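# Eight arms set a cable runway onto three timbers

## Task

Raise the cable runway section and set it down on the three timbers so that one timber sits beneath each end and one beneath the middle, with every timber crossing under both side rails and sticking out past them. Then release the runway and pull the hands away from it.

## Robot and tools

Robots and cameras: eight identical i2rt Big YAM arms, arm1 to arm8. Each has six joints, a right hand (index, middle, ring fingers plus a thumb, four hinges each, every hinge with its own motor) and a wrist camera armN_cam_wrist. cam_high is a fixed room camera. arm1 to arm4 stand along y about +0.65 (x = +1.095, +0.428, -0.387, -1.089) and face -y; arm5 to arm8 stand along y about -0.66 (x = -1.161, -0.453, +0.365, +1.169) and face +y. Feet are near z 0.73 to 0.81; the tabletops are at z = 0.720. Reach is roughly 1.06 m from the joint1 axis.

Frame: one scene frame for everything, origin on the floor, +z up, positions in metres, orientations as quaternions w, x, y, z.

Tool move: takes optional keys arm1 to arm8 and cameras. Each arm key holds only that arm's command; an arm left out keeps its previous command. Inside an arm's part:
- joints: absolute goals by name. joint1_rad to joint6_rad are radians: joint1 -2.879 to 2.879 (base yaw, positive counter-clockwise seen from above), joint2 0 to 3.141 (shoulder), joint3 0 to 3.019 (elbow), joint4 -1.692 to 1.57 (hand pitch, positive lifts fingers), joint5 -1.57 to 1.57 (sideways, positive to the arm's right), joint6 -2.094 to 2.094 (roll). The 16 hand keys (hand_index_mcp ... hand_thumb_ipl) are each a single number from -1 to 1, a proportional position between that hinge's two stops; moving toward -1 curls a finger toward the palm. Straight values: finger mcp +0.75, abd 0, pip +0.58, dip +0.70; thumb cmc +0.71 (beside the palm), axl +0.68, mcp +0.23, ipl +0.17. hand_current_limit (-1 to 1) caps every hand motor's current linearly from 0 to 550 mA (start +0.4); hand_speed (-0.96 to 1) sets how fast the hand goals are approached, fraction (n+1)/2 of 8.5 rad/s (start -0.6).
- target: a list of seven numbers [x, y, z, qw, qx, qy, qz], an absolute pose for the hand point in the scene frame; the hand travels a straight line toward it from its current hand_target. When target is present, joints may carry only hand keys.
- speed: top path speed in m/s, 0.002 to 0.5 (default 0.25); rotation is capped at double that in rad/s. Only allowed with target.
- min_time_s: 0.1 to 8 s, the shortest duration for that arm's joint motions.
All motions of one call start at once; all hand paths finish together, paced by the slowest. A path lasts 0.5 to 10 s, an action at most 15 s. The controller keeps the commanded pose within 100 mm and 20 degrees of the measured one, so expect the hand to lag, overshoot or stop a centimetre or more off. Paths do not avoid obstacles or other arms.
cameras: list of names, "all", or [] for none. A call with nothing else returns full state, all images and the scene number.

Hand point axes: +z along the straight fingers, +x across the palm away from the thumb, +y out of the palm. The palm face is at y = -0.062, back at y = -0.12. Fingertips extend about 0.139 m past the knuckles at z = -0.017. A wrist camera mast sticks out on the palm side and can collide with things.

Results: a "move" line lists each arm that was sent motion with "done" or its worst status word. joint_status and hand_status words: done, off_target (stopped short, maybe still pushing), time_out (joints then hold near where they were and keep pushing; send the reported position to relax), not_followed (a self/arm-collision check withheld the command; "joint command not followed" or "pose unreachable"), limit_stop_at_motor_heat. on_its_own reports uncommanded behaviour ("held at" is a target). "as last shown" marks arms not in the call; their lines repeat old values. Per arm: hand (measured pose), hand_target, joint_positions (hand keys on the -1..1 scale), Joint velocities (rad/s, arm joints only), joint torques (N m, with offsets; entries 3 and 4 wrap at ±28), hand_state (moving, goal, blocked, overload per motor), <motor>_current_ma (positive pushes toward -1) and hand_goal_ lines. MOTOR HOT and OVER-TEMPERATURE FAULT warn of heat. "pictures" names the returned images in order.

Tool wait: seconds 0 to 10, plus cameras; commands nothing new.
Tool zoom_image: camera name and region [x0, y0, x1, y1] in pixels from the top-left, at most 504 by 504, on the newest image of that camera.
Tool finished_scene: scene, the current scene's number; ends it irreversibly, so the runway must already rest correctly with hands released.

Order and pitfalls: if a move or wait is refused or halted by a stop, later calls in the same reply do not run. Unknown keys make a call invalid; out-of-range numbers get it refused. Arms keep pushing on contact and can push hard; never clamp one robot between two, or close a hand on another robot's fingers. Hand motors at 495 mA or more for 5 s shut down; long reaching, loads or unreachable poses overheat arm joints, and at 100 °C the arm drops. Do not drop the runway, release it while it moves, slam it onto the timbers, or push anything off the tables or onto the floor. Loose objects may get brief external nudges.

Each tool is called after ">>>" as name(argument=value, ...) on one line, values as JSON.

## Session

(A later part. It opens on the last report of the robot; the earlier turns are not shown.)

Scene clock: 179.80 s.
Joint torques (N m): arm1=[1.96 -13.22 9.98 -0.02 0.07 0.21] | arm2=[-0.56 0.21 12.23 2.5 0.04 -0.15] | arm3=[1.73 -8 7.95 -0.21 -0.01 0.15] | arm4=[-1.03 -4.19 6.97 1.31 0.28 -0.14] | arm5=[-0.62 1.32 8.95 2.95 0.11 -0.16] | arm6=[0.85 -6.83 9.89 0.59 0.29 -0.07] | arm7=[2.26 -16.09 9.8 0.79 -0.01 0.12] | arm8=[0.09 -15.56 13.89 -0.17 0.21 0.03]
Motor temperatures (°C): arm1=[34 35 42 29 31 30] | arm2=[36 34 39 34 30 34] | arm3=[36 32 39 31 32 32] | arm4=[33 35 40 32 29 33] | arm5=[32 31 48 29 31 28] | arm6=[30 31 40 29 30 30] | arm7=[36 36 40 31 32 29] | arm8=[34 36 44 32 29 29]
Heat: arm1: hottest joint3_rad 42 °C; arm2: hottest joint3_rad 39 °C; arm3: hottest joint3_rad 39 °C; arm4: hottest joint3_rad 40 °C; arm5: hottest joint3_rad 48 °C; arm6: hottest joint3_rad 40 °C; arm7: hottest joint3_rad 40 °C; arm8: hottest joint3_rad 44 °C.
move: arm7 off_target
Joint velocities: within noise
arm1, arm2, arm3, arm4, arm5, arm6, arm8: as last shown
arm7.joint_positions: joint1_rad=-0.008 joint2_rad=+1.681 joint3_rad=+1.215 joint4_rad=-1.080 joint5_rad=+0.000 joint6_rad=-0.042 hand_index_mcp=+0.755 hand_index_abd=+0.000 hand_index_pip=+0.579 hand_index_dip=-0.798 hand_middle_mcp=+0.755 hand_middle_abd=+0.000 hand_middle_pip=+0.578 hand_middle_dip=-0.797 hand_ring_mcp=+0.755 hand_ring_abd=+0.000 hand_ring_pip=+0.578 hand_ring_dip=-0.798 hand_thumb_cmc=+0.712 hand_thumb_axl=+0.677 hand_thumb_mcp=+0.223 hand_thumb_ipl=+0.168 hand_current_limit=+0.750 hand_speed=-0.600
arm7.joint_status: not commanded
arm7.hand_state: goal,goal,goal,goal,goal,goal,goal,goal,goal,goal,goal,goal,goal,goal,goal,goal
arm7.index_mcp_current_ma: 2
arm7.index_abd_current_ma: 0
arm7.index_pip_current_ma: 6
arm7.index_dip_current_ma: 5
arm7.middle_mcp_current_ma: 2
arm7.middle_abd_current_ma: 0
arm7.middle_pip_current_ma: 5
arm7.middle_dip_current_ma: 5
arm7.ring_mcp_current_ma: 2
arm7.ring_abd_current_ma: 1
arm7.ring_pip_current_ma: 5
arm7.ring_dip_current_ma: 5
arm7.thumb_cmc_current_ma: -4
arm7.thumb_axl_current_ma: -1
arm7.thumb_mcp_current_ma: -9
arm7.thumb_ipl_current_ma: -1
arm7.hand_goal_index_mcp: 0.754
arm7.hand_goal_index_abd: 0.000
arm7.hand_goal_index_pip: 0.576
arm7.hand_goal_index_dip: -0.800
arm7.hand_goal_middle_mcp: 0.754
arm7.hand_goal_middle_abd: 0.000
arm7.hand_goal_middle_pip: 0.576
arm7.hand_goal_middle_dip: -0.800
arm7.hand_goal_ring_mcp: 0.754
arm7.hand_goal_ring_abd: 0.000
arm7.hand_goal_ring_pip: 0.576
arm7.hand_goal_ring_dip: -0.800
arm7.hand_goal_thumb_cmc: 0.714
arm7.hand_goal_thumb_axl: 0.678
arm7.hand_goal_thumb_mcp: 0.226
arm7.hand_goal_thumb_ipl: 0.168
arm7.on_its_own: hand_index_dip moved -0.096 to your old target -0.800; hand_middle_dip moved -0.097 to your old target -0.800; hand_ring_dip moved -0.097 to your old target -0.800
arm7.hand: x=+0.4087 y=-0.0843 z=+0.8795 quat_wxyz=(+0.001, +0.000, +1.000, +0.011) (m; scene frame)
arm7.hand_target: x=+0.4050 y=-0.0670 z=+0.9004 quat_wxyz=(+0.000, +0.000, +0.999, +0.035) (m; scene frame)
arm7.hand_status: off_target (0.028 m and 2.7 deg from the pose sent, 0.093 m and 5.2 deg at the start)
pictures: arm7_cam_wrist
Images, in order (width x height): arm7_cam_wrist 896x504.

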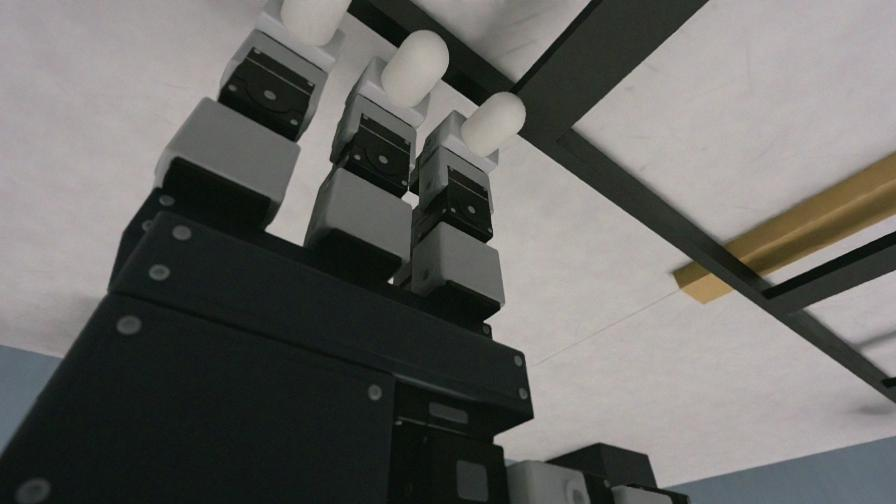

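>>> move(arm4={"target":[-1.196,0.26,1.0,0.5592,0.829,0,0],"speed":0.2,"joints":{"hand_index_mcp":1,"hand_middle_mcp":1,"hand_ring_mcp":1,"hand_index_pip":1,"hand_middle_pip":1,"hand_ring_pip":1,"hand_index_dip":1,"hand_middle_dip":1,"hand_ring_dip":1,"hand_thumb_cmc":-0.576}}, arm5={"target":[-1.15,-0.27,1.0,0,0,0.829,0.5592],"speed":0.2,"joints":{"hand_index_mcp":1,"hand_middle_mcp":1,"hand_ring_mcp":1,"hand_index_pip":1,"hand_middle_pip":1,"hand_ring_pip":1,"hand_index_dip":1,"hand_middle_dip":1,"hand_ring_dip":1,"hand_thumb_cmc":-0.576}}, arm7={"target":[0.405,-0.2,0.9,0,0,1,0],"speed":0.2}, cameras=["cam_high","arm4_cam_wrist","arm5_cam_wrist"])

Scene clock: 193.40 s.
Joint torques (N m): arm1=[1.49 -13.22 10.07 -0.02 0.07 0.2] | arm2=[-0.5 -0.09 12.14 2.47 0.09 -0.11] | arm3=[1.79 -8 7.97 -0.21 -0.02 0.15] | arm4=[-2.37 -1.08 7.53 3.29 -0.35 0.07] | arm5=[-0.85 -0.62 6.78 3.79 -0.06 -0.11] | arm6=[0.73 -6.83 9.91 0.61 0.29 -0.08] | arm7=[1.49 -11.22 6.32 0.23 0.1 0] | arm8=[0.67 -15.03 14 -0.13 0.11 0.04]
Motor temperatures (°C): arm1=[34 35 42 29 31 30] | arm2=[36 34 39 34 30 34] | arm3=[36 32 39 31 32 32] | arm4=[33 35 40 32 29 32] | arm5=[32 31 48 29 31 28] | arm6=[30 31 40 29 30 30] | arm7=[36 36 40 31 32 29] | arm8=[34 37 45 32 29 29]
Heat: arm1: hottest joint3_rad 42 °C; arm2: hottest joint3_rad 39 °C; arm3: hottest joint3_rad 39 °C; arm4: hottest joint3_rad 40 °C; arm5: hottest joint3_rad 48 °C; arm6: hottest joint3_rad 40 °C; arm7: hottest joint3_rad 40 °C; arm8: hottest joint3_rad 45 °C.
move: arm4 done; arm5 off_target; arm7 done
Joint velocities: within noise
arm1, arm2, arm3, arm6, arm8: as last shown
arm4.joint_positions: joint1_rad=-0.449 joint2_rad=+0.748 joint3_rad=+0.350 joint4_rad=-0.024 joint5_rad=-0.390 joint6_rad=-0.171 hand_index_mcp=+1.000 hand_index_abd=+0.001 hand_index_pip=+0.998 hand_index_dip=+0.997 hand_middle_mcp=+1.000 hand_middle_abd=+0.001 hand_middle_pip=+0.998 hand_middle_dip=+0.997 hand_ring_mcp=+1.000 hand_ring_abd=+0.001 hand_ring_pip=+0.997 hand_ring_dip=+0.997 hand_thumb_cmc=-0.573 hand_thumb_axl=+0.677 hand_thumb_mcp=+0.224 hand_thumb_ipl=+0.168 hand_current_limit=+0.400 hand_speed=-0.600
arm4.joint_status: all done
arm4.hand_state: goal,goal,goal,goal,goal,goal,goal,goal,goal,goal,goal,goal,goal,goal,goal,goal
arm4.index_mcp_current_ma: 0
arm4.index_abd_current_ma: 0
arm4.index_pip_current_ma: -1
arm4.index_dip_current_ma: -1
arm4.middle_mcp_current_ma: 0
arm4.middle_abd_current_ma: 0
arm4.middle_pip_current_ma: -1
arm4.middle_dip_current_ma: -1
arm4.ring_mcp_current_ma: 0
arm4.ring_abd_current_ma: 0
arm4.ring_pip_current_ma: -1
arm4.ring_dip_current_ma: -1
arm4.thumb_cmc_current_ma: 1
arm4.thumb_axl_current_ma: 0
arm4.thumb_mcp_current_ma: -2
arm4.thumb_ipl_current_ma: 0
arm4.hand_goal_index_mcp: 1.000
arm4.hand_goal_index_abd: 0.000
arm4.hand_goal_index_pip: 1.000
arm4.hand_goal_index_dip: 1.000
arm4.hand_goal_middle_mcp: 1.000
arm4.hand_goal_middle_abd: 0.000
arm4.hand_goal_middle_pip: 1.000
arm4.hand_goal_middle_dip: 1.000
arm4.hand_goal_ring_mcp: 1.000
arm4.hand_goal_ring_abd: 0.000
arm4.hand_goal_ring_pip: 1.000
arm4.hand_goal_ring_dip: 1.000
arm4.hand_goal_thumb_cmc: -0.576
arm4.hand_goal_thumb_axl: 0.678
arm4.hand_goal_thumb_mcp: 0.226
arm4.hand_goal_thumb_ipl: 0.168
arm4.hand: x=-1.1920 y=+0.2596 z=+1.0035 quat_wxyz=(+0.558, +0.830, +0.008, -0.002) (m; scene frame)
arm4.hand_target: x=-1.1960 y=+0.2601 z=+0.9999 quat_wxyz=(+0.559, +0.829, +0.000, +0.000) (m; scene frame)
arm4.hand_status: done (0.005 m and 0.9 deg from the pose sent, 0.128 m and 68.0 deg at the start)
arm5.joint_positions: joint1_rad=+0.109 joint2_rad=+0.848 joint3_rad=+0.217 joint4_rad=+0.261 joint5_rad=+0.050 joint6_rad=+0.040 hand_index_mcp=+1.000 hand_index_abd=+0.000 hand_index_pip=+0.998 hand_index_dip=+0.997 hand_middle_mcp=+1.000 hand_middle_abd=+0.000 hand_middle_pip=+0.998 hand_middle_dip=+0.997 hand_ring_mcp=+1.000 hand_ring_abd=+0.000 hand_ring_pip=+0.997 hand_ring_dip=+0.997 hand_thumb_cmc=-0.572 hand_thumb_axl=+0.677 hand_thumb_mcp=+0.226 hand_thumb_ipl=+0.168 hand_current_limit=+0.400 hand_speed=-0.600
arm5.joint_status: all done
arm5.hand_state: goal,goal,goal,goal,goal,goal,goal,goal,goal,goal,goal,goal,goal,goal,goal,goal
arm5.index_mcp_current_ma: 0
arm5.index_abd_current_ma: 0
arm5.index_pip_current_ma: -2
arm5.index_dip_current_ma: -3
arm5.middle_mcp_current_ma: 0
arm5.middle_abd_current_ma: 0
arm5.middle_pip_current_ma: -2
arm5.middle_dip_current_ma: -3
arm5.ring_mcp_current_ma: 0
arm5.ring_abd_current_ma: 0
arm5.ring_pip_current_ma: -2
arm5.ring_dip_current_ma: -2
arm5.thumb_cmc_current_ma: 4
arm5.thumb_axl_current_ma: 0
arm5.thumb_mcp_current_ma: 0
arm5.thumb_ipl_current_ma: 0
arm5.hand_goal_index_mcp: 1.000
arm5.hand_goal_index_abd: 0.000
arm5.hand_goal_index_pip: 1.000
arm5.hand_goal_index_dip: 1.000
arm5.hand_goal_middle_mcp: 1.000
arm5.hand_goal_middle_abd: 0.000
arm5.hand_goal_middle_pip: 1.000
arm5.hand_goal_middle_dip: 1.000
arm5.hand_goal_ring_mcp: 1.000
arm5.hand_goal_ring_abd: 0.000
arm5.hand_goal_ring_pip: 1.000
arm5.hand_goal_ring_dip: 1.000
arm5.hand_goal_thumb_cmc: -0.576
arm5.hand_goal_thumb_axl: 0.678
arm5.hand_goal_thumb_mcp: 0.226
arm5.hand_goal_thumb_ipl: 0.168
arm5.hand: x=-1.1541 y=-0.2667 z=+1.0100 quat_wxyz=(-0.005, +0.000, +0.826, +0.564) (m; scene frame)
arm5.hand_target: x=-1.1502 y=-0.2701 z=+1.0002 quat_wxyz=(+0.000, +0.000, +0.829, +0.559) (m; scene frame)
arm5.hand_status: off_target (0.011 m and 0.9 deg from the pose sent, 0.375 m and 59.7 deg at the start)
arm7.joint_positions: joint1_rad=-0.008 joint2_rad=+1.394 joint3_rad=+0.944 joint4_rad=-1.112 joint5_rad=+0.000 joint6_rad=-0.042 hand_index_mcp=+0.755 hand_index_abd=+0.000 hand_index_pip=+0.579 hand_index_dip=-0.798 hand_middle_mcp=+0.755 hand_middle_abd=+0.000 hand_middle_pip=+0.578 hand_middle_dip=-0.797 hand_ring_mcp=+0.755 hand_ring_abd=+0.000 hand_ring_pip=+0.578 hand_ring_dip=-0.798 hand_thumb_cmc=+0.712 hand_thumb_axl=+0.677 hand_thumb_mcp=+0.223 hand_thumb_ipl=+0.168 hand_current_limit=+0.750 hand_speed=-0.600
arm7.joint_status: not commanded
arm7.hand_state: goal,goal,goal,goal,goal,goal,goal,goal,goal,goal,goal,goal,goal,goal,goal,goal
arm7.index_mcp_current_ma: 2
arm7.index_abd_current_ma: 0
arm7.index_pip_current_ma: 6
arm7.index_dip_current_ma: 5
arm7.middle_mcp_current_ma: 2
arm7.middle_abd_current_ma: 0
arm7.middle_pip_current_ma: 5
arm7.middle_dip_current_ma: 5
arm7.ring_mcp_current_ma: 2
arm7.ring_abd_current_ma: 1
arm7.ring_pip_current_ma: 5
arm7.ring_dip_current_ma: 5
arm7.thumb_cmc_current_ma: -4
arm7.thumb_axl_current_ma: -1
arm7.thumb_mcp_current_ma: -9
arm7.thumb_ipl_current_ma: -1
arm7.hand_goal_index_mcp: 0.754
arm7.hand_goal_index_abd: 0.000
arm7.hand_goal_index_pip: 0.576
arm7.hand_goal_index_dip: -0.800
arm7.hand_goal_middle_mcp: 0.754
arm7.hand_goal_middle_abd: 0.000
arm7.hand_goal_middle_pip: 0.576
arm7.hand_goal_middle_dip: -0.800
arm7.hand_goal_ring_mcp: 0.754
arm7.hand_goal_ring_abd: 0.000
arm7.hand_goal_ring_pip: 0.576
arm7.hand_goal_ring_dip: -0.800
arm7.hand_goal_thumb_cmc: 0.714
arm7.hand_goal_thumb_axl: 0.678
arm7.hand_goal_thumb_mcp: 0.226
arm7.hand_goal_thumb_ipl: 0.168
arm7.hand: x=+0.4041 y=-0.1943 z=+0.8997 quat_wxyz=(+0.000, +0.000, +1.000, +0.003) (m; scene frame)
arm7.hand_target: x=+0.4051 y=-0.1999 z=+0.9000 quat_wxyz=(+0.000, +0.000, +1.000, +0.000) (m; scene frame)
arm7.hand_status: done (0.006 m and 0.4 deg from the pose sent, 0.118 m and 1.3 deg at the start)
pictures: arm4_cam_wrist, arm5_cam_wrist, cam_high
Images, in order (width x height): arm4_cam_wrist 896x504, arm5_cam_wrist 896x504, cam_high 896x504.

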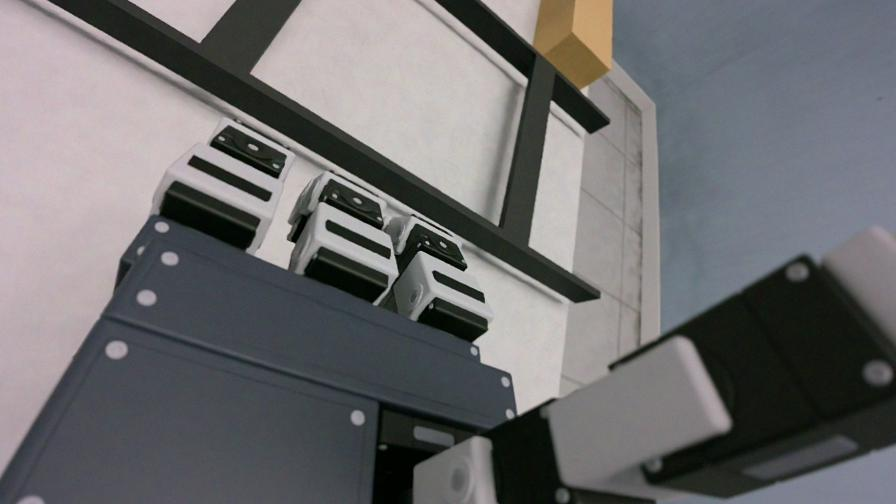

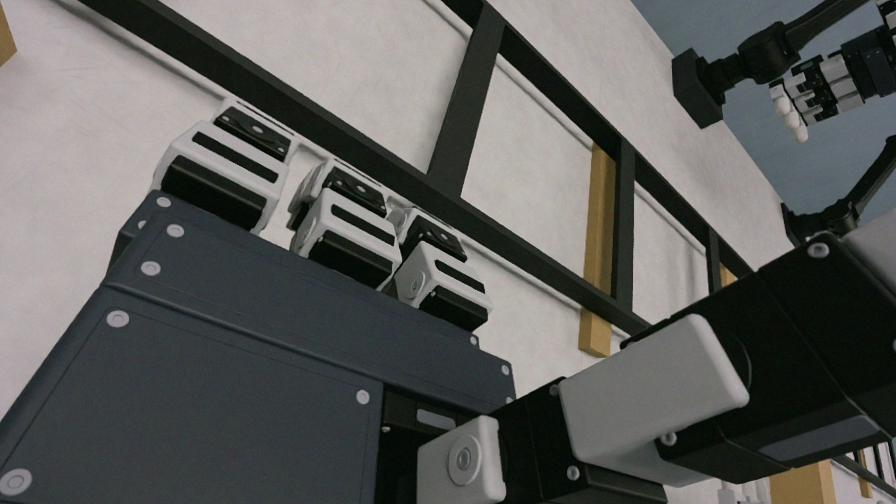

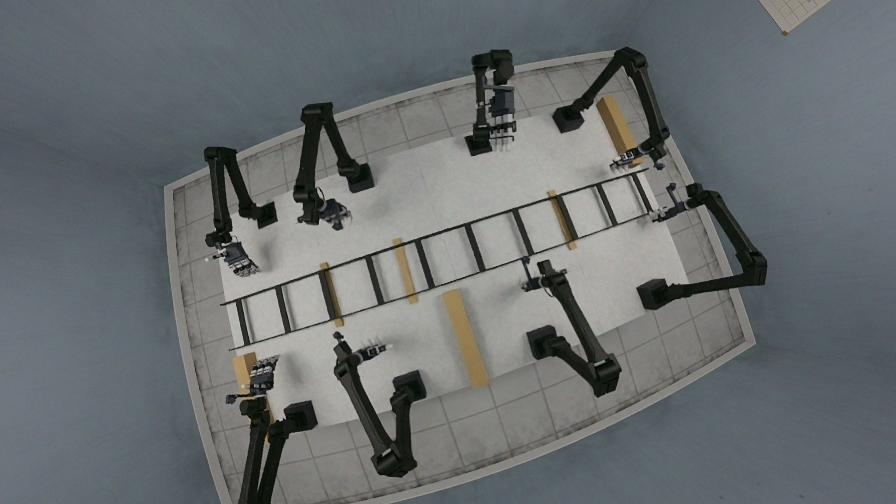

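>>> move(arm4={"target":[-1.196,0.215,0.925,0.5592,0.829,0,0],"speed":0.15,"joints":{"hand_index_mcp":1}}, arm5={"target":[-1.15,-0.225,0.925,0,0,0.829,0.5592],"speed":0.15}, cameras=["arm4_cam_wrist","arm5_cam_wrist"])

Scene clock: 195.40 s.
Joint torques (N m): arm1=[1.67 -13.68 10.09 -0.03 0.06 0.22] | arm2=[-0.79 -0.44 12.16 2.3 0.07 -0.09] | arm3=[1.73 -8 7.95 -0.23 -0.01 0.14] | arm4=[-0.97 -3.6 5.65 3.32 0.03 0.07] | arm5=[-0.85 -4.6 4.94 3.85 -0.07 -0.08] | arm6=[0.79 -6.77 9.94 0.58 0.29 -0.08] | arm7=[1.55 -11.28 6.32 0.27 0.09 0] | arm8=[0.09 -15.09 13.74 -0.24 0.1 0.03]
Motor temperatures (°C): arm1=[34 35 42 29 31 30] | arm2=[36 34 39 34 30 34] | arm3=[36 32 39 31 32 32] | arm4=[33 35 40 32 29 32] | arm5=[32 31 47 29 31 28] | arm6=[30 31 40 29 30 30] | arm7=[36 36 40 31 32 29] | arm8=[34 37 45 32 29 29]
Heat: arm1: hottest joint3_rad 42 °C; arm2: hottest joint3_rad 39 °C; arm3: hottest joint3_rad 39 °C; arm4: hottest joint3_rad 40 °C; arm5: hottest joint3_rad 47 °C; arm6: hottest joint3_rad 40 °C; arm7: hottest joint3_rad 40 °C; arm8: hottest joint3_rad 45 °C.
move: arm4 done; arm5 done
Joint velocities: within noise
arm1.joint_positions: joint1_rad=+0.212 joint2_rad=+1.633 joint3_rad=+1.289 joint4_rad=-1.254 joint5_rad=+0.002 joint6_rad=+0.237 hand_index_mcp=+0.752 hand_index_abd=-0.003 hand_index_pip=+0.573 hand_index_dip=-0.577 hand_middle_mcp=+0.751 hand_middle_abd=-0.003 hand_middle_pip=+0.574 hand_middle_dip=-0.577 hand_ring_mcp=+0.752 hand_ring_abd=-0.003 hand_ring_pip=+0.574 hand_ring_dip=-0.577 hand_thumb_cmc=+0.714 hand_thumb_axl=+0.677 hand_thumb_mcp=+0.222 hand_thumb_ipl=+0.168 hand_current_limit=+0.400 hand_speed=-0.600
arm1.joint_status: not commanded
arm1.hand_state: goal,goal,goal,goal,goal,goal,goal,goal,goal,goal,goal,goal,goal,goal,goal,goal
arm1.index_mcp_current_ma: -5
arm1.index_abd_current_ma: -6
arm1.index_pip_current_ma: -5
arm1.index_dip_current_ma: 7
arm1.middle_mcp_current_ma: -5
arm1.middle_abd_current_ma: -5
arm1.middle_pip_current_ma: -5
arm1.middle_dip_current_ma: 7
arm1.ring_mcp_current_ma: -5
arm1.ring_abd_current_ma: -5
arm1.ring_pip_current_ma: -4
arm1.ring_dip_current_ma: 6
arm1.thumb_cmc_current_ma: -1
arm1.thumb_axl_current_ma: -1
arm1.thumb_mcp_current_ma: -12
arm1.thumb_ipl_current_ma: -1
arm1.hand_goal_index_mcp: 0.754
arm1.hand_goal_index_abd: 0.000
arm1.hand_goal_index_pip: 0.576
arm1.hand_goal_index_dip: -0.580
arm1.hand_goal_middle_mcp: 0.754
arm1.hand_goal_middle_abd: 0.000
arm1.hand_goal_middle_pip: 0.576
arm1.hand_goal_middle_dip: -0.580
arm1.hand_goal_ring_mcp: 0.754
arm1.hand_goal_ring_abd: 0.000
arm1.hand_goal_ring_pip: 0.576
arm1.hand_goal_ring_dip: -0.580
arm1.hand_goal_thumb_cmc: 0.714
arm1.hand_goal_thumb_axl: 0.678
arm1.hand_goal_thumb_mcp: 0.226
arm1.hand_goal_thumb_ipl: 0.168
arm1.hand: x=+1.1831 y=+0.1107 z=+0.9349 quat_wxyz=(-0.014, +1.000, +0.002, -0.003) (m; scene frame)
arm1.hand_target: x=+1.1898 y=+0.1005 z=+0.9500 quat_wxyz=(+0.000, +1.000, +0.000, +0.000) (m; scene frame)
arm1.hand_status: not commanded
arm2.joint_positions: joint1_rad=-0.203 joint2_rad=+0.637 joint3_rad=+1.344 joint4_rad=-1.264 joint5_rad=-0.037 joint6_rad=+1.147 hand_index_mcp=+0.754 hand_index_abd=+0.000 hand_index_pip=+0.577 hand_index_dip=+0.696 hand_middle_mcp=+0.754 hand_middle_abd=+0.000 hand_middle_pip=+0.577 hand_middle_dip=+0.696 hand_ring_mcp=+0.754 hand_ring_abd=+0.000 hand_ring_pip=+0.577 hand_ring_dip=+0.696 hand_thumb_cmc=+0.714 hand_thumb_axl=+0.677 hand_thumb_mcp=+0.226 hand_thumb_ipl=+0.168 hand_current_limit=+0.400 hand_speed=-0.600
arm2.joint_status: not commanded
arm2.hand_state: goal,goal,goal,goal,goal,goal,goal,goal,goal,goal,goal,goal,goal,goal,goal,goal
arm2.index_mcp_current_ma: 0
arm2.index_abd_current_ma: 0
arm2.index_pip_current_ma: 0
arm2.index_dip_current_ma: 0
arm2.middle_mcp_current_ma: 0
arm2.middle_abd_current_ma: 0
arm2.middle_pip_current_ma: 0
arm2.middle_dip_current_ma: 0
arm2.ring_mcp_current_ma: 0
arm2.ring_abd_current_ma: 0
arm2.ring_pip_current_ma: 0
arm2.ring_dip_current_ma: 0
arm2.thumb_cmc_current_ma: 0
arm2.thumb_axl_current_ma: 0
arm2.thumb_mcp_current_ma: 0
arm2.thumb_ipl_current_ma: 0
arm2.hand_goal_index_mcp: 0.754
arm2.hand_goal_index_abd: 0.000
arm2.hand_goal_index_pip: 0.576
arm2.hand_goal_index_dip: 0.696
arm2.hand_goal_middle_mcp: 0.754
arm2.hand_goal_middle_abd: 0.000
arm2.hand_goal_middle_pip: 0.576
arm2.hand_goal_middle_dip: 0.696
arm2.hand_goal_ring_mcp: 0.754
arm2.hand_goal_ring_abd: 0.000
arm2.hand_goal_ring_pip: 0.576
arm2.hand_goal_ring_dip: 0.696
arm2.hand_goal_thumb_cmc: 0.714
arm2.hand_goal_thumb_axl: 0.678
arm2.hand_goal_thumb_mcp: 0.226
arm2.hand_goal_thumb_ipl: 0.168
arm2.hand: x=+0.2905 y=+0.4217 z=+1.2742 quat_wxyz=(+0.433, +0.679, -0.545, +0.234) (m; scene frame)
arm2.hand_target: x=+0.2911 y=+0.4248 z=+1.2909 quat_wxyz=(+0.447, +0.673, -0.539, +0.240) (m; scene frame)
arm2.hand_status: not commanded
arm3, arm6, arm7: as last shown
arm4.joint_positions: joint1_rad=-0.391 joint2_rad=+1.176 joint3_rad=+0.305 joint4_rad=+0.462 joint5_rad=-0.329 joint6_rad=-0.138 hand_index_mcp=+1.000 hand_index_abd=+0.001 hand_index_pip=+0.998 hand_index_dip=+0.997 hand_middle_mcp=+1.000 hand_middle_abd=+0.001 hand_middle_pip=+0.998 hand_middle_dip=+0.997 hand_ring_mcp=+1.000 hand_ring_abd=+0.001 hand_ring_pip=+0.998 hand_ring_dip=+0.997 hand_thumb_cmc=-0.573 hand_thumb_axl=+0.677 hand_thumb_mcp=+0.224 hand_thumb_ipl=+0.168 hand_current_limit=+0.400 hand_speed=-0.600
arm4.joint_status: all done
arm4.hand_state: goal,goal,goal,goal,goal,goal,goal,goal,goal,goal,goal,goal,goal,goal,goal,goal
arm4.index_mcp_current_ma: 0
arm4.index_abd_current_ma: 0
arm4.index_pip_current_ma: -1
arm4.index_dip_current_ma: -1
arm4.middle_mcp_current_ma: 0
arm4.middle_abd_current_ma: 0
arm4.middle_pip_current_ma: -1
arm4.middle_dip_current_ma: -1
arm4.ring_mcp_current_ma: 0
arm4.ring_abd_current_ma: 0
arm4.ring_pip_current_ma: -1
arm4.ring_dip_current_ma: -1
arm4.thumb_cmc_current_ma: 1
arm4.thumb_axl_current_ma: 0
arm4.thumb_mcp_current_ma: -2
arm4.thumb_ipl_current_ma: 0
arm4.hand_goal_index_mcp: 1.000
arm4.hand_goal_index_abd: 0.000
arm4.hand_goal_index_pip: 1.000
arm4.hand_goal_index_dip: 1.000
arm4.hand_goal_middle_mcp: 1.000
arm4.hand_goal_middle_abd: 0.000
arm4.hand_goal_middle_pip: 1.000
arm4.hand_goal_middle_dip: 1.000
arm4.hand_goal_ring_mcp: 1.000
arm4.hand_goal_ring_abd: 0.000
arm4.hand_goal_ring_pip: 1.000
arm4.hand_goal_ring_dip: 1.000
arm4.hand_goal_thumb_cmc: -0.576
arm4.hand_goal_thumb_axl: 0.678
arm4.hand_goal_thumb_mcp: 0.226
arm4.hand_goal_thumb_ipl: 0.168
arm4.hand: x=-1.1985 y=+0.2151 z=+0.9293 quat_wxyz=(+0.559, +0.829, +0.003, -0.004) (m; scene frame)
arm4.hand_target: x=-1.1959 y=+0.2151 z=+0.9250 quat_wxyz=(+0.559, +0.829, +0.000, +0.000) (m; scene frame)
arm4.hand_status: done (0.005 m and 0.6 deg from the pose sent, 0.090 m and 0.9 deg at the start)
arm5.joint_positions: joint1_rad=+0.101 joint2_rad=+1.453 joint3_rad=+0.208 joint4_rad=+0.847 joint5_rad=+0.043 joint6_rad=+0.037 hand_index_mcp=+1.000 hand_index_abd=+0.000 hand_index_pip=+0.998 hand_index_dip=+0.997 hand_middle_mcp=+1.000 hand_middle_abd=+0.000 hand_middle_pip=+0.998 hand_middle_dip=+0.997 hand_ring_mcp=+1.000 hand_ring_abd=+0.000 hand_ring_pip=+0.998 hand_ring_dip=+0.997 hand_thumb_cmc=-0.573 hand_thumb_axl=+0.677 hand_thumb_mcp=+0.226 hand_thumb_ipl=+0.168 hand_current_limit=+0.400 hand_speed=-0.600
arm5.joint_status: not commanded
arm5.hand_state: goal,goal,goal,goal,goal,goal,goal,goal,goal,goal,goal,goal,goal,goal,goal,goal
arm5.index_mcp_current_ma: 0
arm5.index_abd_current_ma: 0
arm5.index_pip_current_ma: -2
arm5.index_dip_current_ma: -3
arm5.middle_mcp_current_ma: 0
arm5.middle_abd_current_ma: 0
arm5.middle_pip_current_ma: -2
arm5.middle_dip_current_ma: -3
arm5.ring_mcp_current_ma: 0
arm5.ring_abd_current_ma: 0
arm5.ring_pip_current_ma: -2
arm5.ring_dip_current_ma: -2
arm5.thumb_cmc_current_ma: 3
arm5.thumb_axl_current_ma: 0
arm5.thumb_mcp_current_ma: 0
arm5.thumb_ipl_current_ma: 0
arm5.hand_goal_index_mcp: 1.000
arm5.hand_goal_index_abd: 0.000
arm5.hand_goal_index_pip: 1.000
arm5.hand_goal_index_dip: 1.000
arm5.hand_goal_middle_mcp: 1.000
arm5.hand_goal_middle_abd: 0.000
arm5.hand_goal_middle_pip: 1.000
arm5.hand_goal_middle_dip: 1.000
arm5.hand_goal_ring_mcp: 1.000
arm5.hand_goal_ring_abd: 0.000
arm5.hand_goal_ring_pip: 1.000
arm5.hand_goal_ring_dip: 1.000
arm5.hand_goal_thumb_cmc: -0.576
arm5.hand_goal_thumb_axl: 0.678
arm5.hand_goal_thumb_mcp: 0.226
arm5.hand_goal_thumb_ipl: 0.168
arm5.hand: x=-1.1538 y=-0.2307 z=+0.9214 quat_wxyz=(-0.005, +0.000, +0.833, +0.553) (m; scene frame)
arm5.hand_target: x=-1.1500 y=-0.2251 z=+0.9250 quat_wxyz=(+0.000, +0.000, +0.829, +0.559) (m; scene frame)
arm5.hand_status: done (0.008 m and 1.0 deg from the pose sent, 0.095 m and 0.9 deg at the start)
arm8.joint_positions: joint1_rad=-0.393 joint2_rad=+1.717 joint3_rad=+1.354 joint4_rad=-1.259 joint5_rad=+0.012 joint6_rad=-0.348 hand_index_mcp=+0.749 hand_index_abd=+0.003 hand_index_pip=+0.573 hand_index_dip=-0.582 hand_middle_mcp=+0.749 hand_middle_abd=+0.003 hand_middle_pip=+0.573 hand_middle_dip=-0.577 hand_ring_mcp=+0.752 hand_ring_abd=+0.002 hand_ring_pip=+0.574 hand_ring_dip=-0.577 hand_thumb_cmc=+0.715 hand_thumb_axl=+0.677 hand_thumb_mcp=+0.223 hand_thumb_ipl=+0.168 hand_current_limit=+0.400 hand_speed=-0.600
arm8.joint_status: not commanded
arm8.hand_state: goal,goal,goal,goal,goal,goal,goal,goal,goal,goal,goal,goal,goal,goal,goal,goal
arm8.index_mcp_current_ma: -4
arm8.index_abd_current_ma: 1
arm8.index_pip_current_ma: -2
arm8.index_dip_current_ma: -1
arm8.middle_mcp_current_ma: -4
arm8.middle_abd_current_ma: 2
arm8.middle_pip_current_ma: -2
arm8.middle_dip_current_ma: 2
arm8.ring_mcp_current_ma: -1
arm8.ring_abd_current_ma: 1
arm8.ring_pip_current_ma: -1
arm8.ring_dip_current_ma: 2
arm8.thumb_cmc_current_ma: 0
arm8.thumb_axl_current_ma: 0
arm8.thumb_mcp_current_ma: -2
arm8.thumb_ipl_current_ma: 0
arm8.hand_goal_index_mcp: 0.754
arm8.hand_goal_index_abd: 0.000
arm8.hand_goal_index_pip: 0.576
arm8.hand_goal_index_dip: -0.580
arm8.hand_goal_middle_mcp: 0.754
arm8.hand_goal_middle_abd: 0.000
arm8.hand_goal_middle_pip: 0.576
arm8.hand_goal_middle_dip: -0.580
arm8.hand_goal_ring_mcp: 0.754
arm8.hand_goal_ring_abd: 0.000
arm8.hand_goal_ring_pip: 0.576
arm8.hand_goal_ring_dip: -0.580
arm8.hand_goal_thumb_cmc: 0.714
arm8.hand_goal_thumb_axl: 0.678
arm8.hand_goal_thumb_mcp: 0.226
arm8.hand_goal_thumb_ipl: 0.168
arm8.hand: x=+1.3619 y=-0.1148 z=+0.9234 quat_wxyz=(-0.009, -0.001, +1.000, -0.022) (m; scene frame)
arm8.hand_target: x=+1.3721 y=-0.1012 z=+0.9501 quat_wxyz=(+0.000, +0.000, +1.000, +0.000) (m; scene frame)
arm8.hand_status: not commanded
pictures: arm4_cam_wrist, arm5_cam_wrist
Images, in order (width x height): arm4_cam_wrist 896x504, arm5_cam_wrist 896x504.

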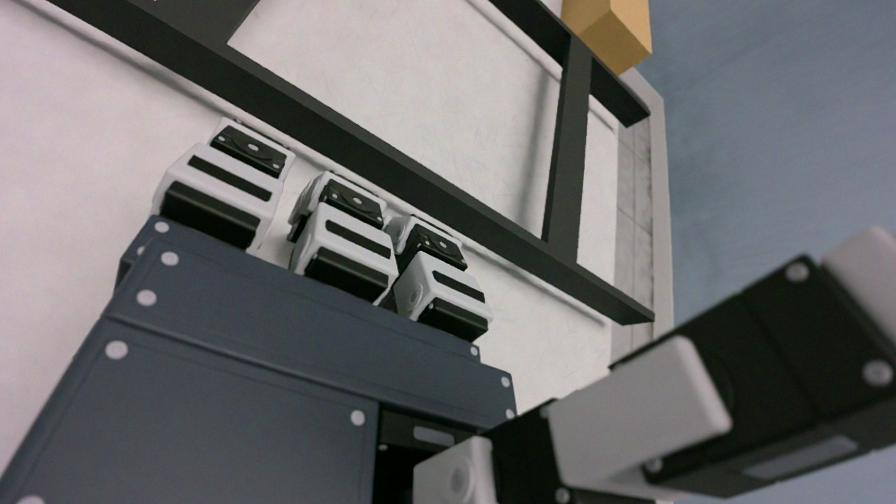

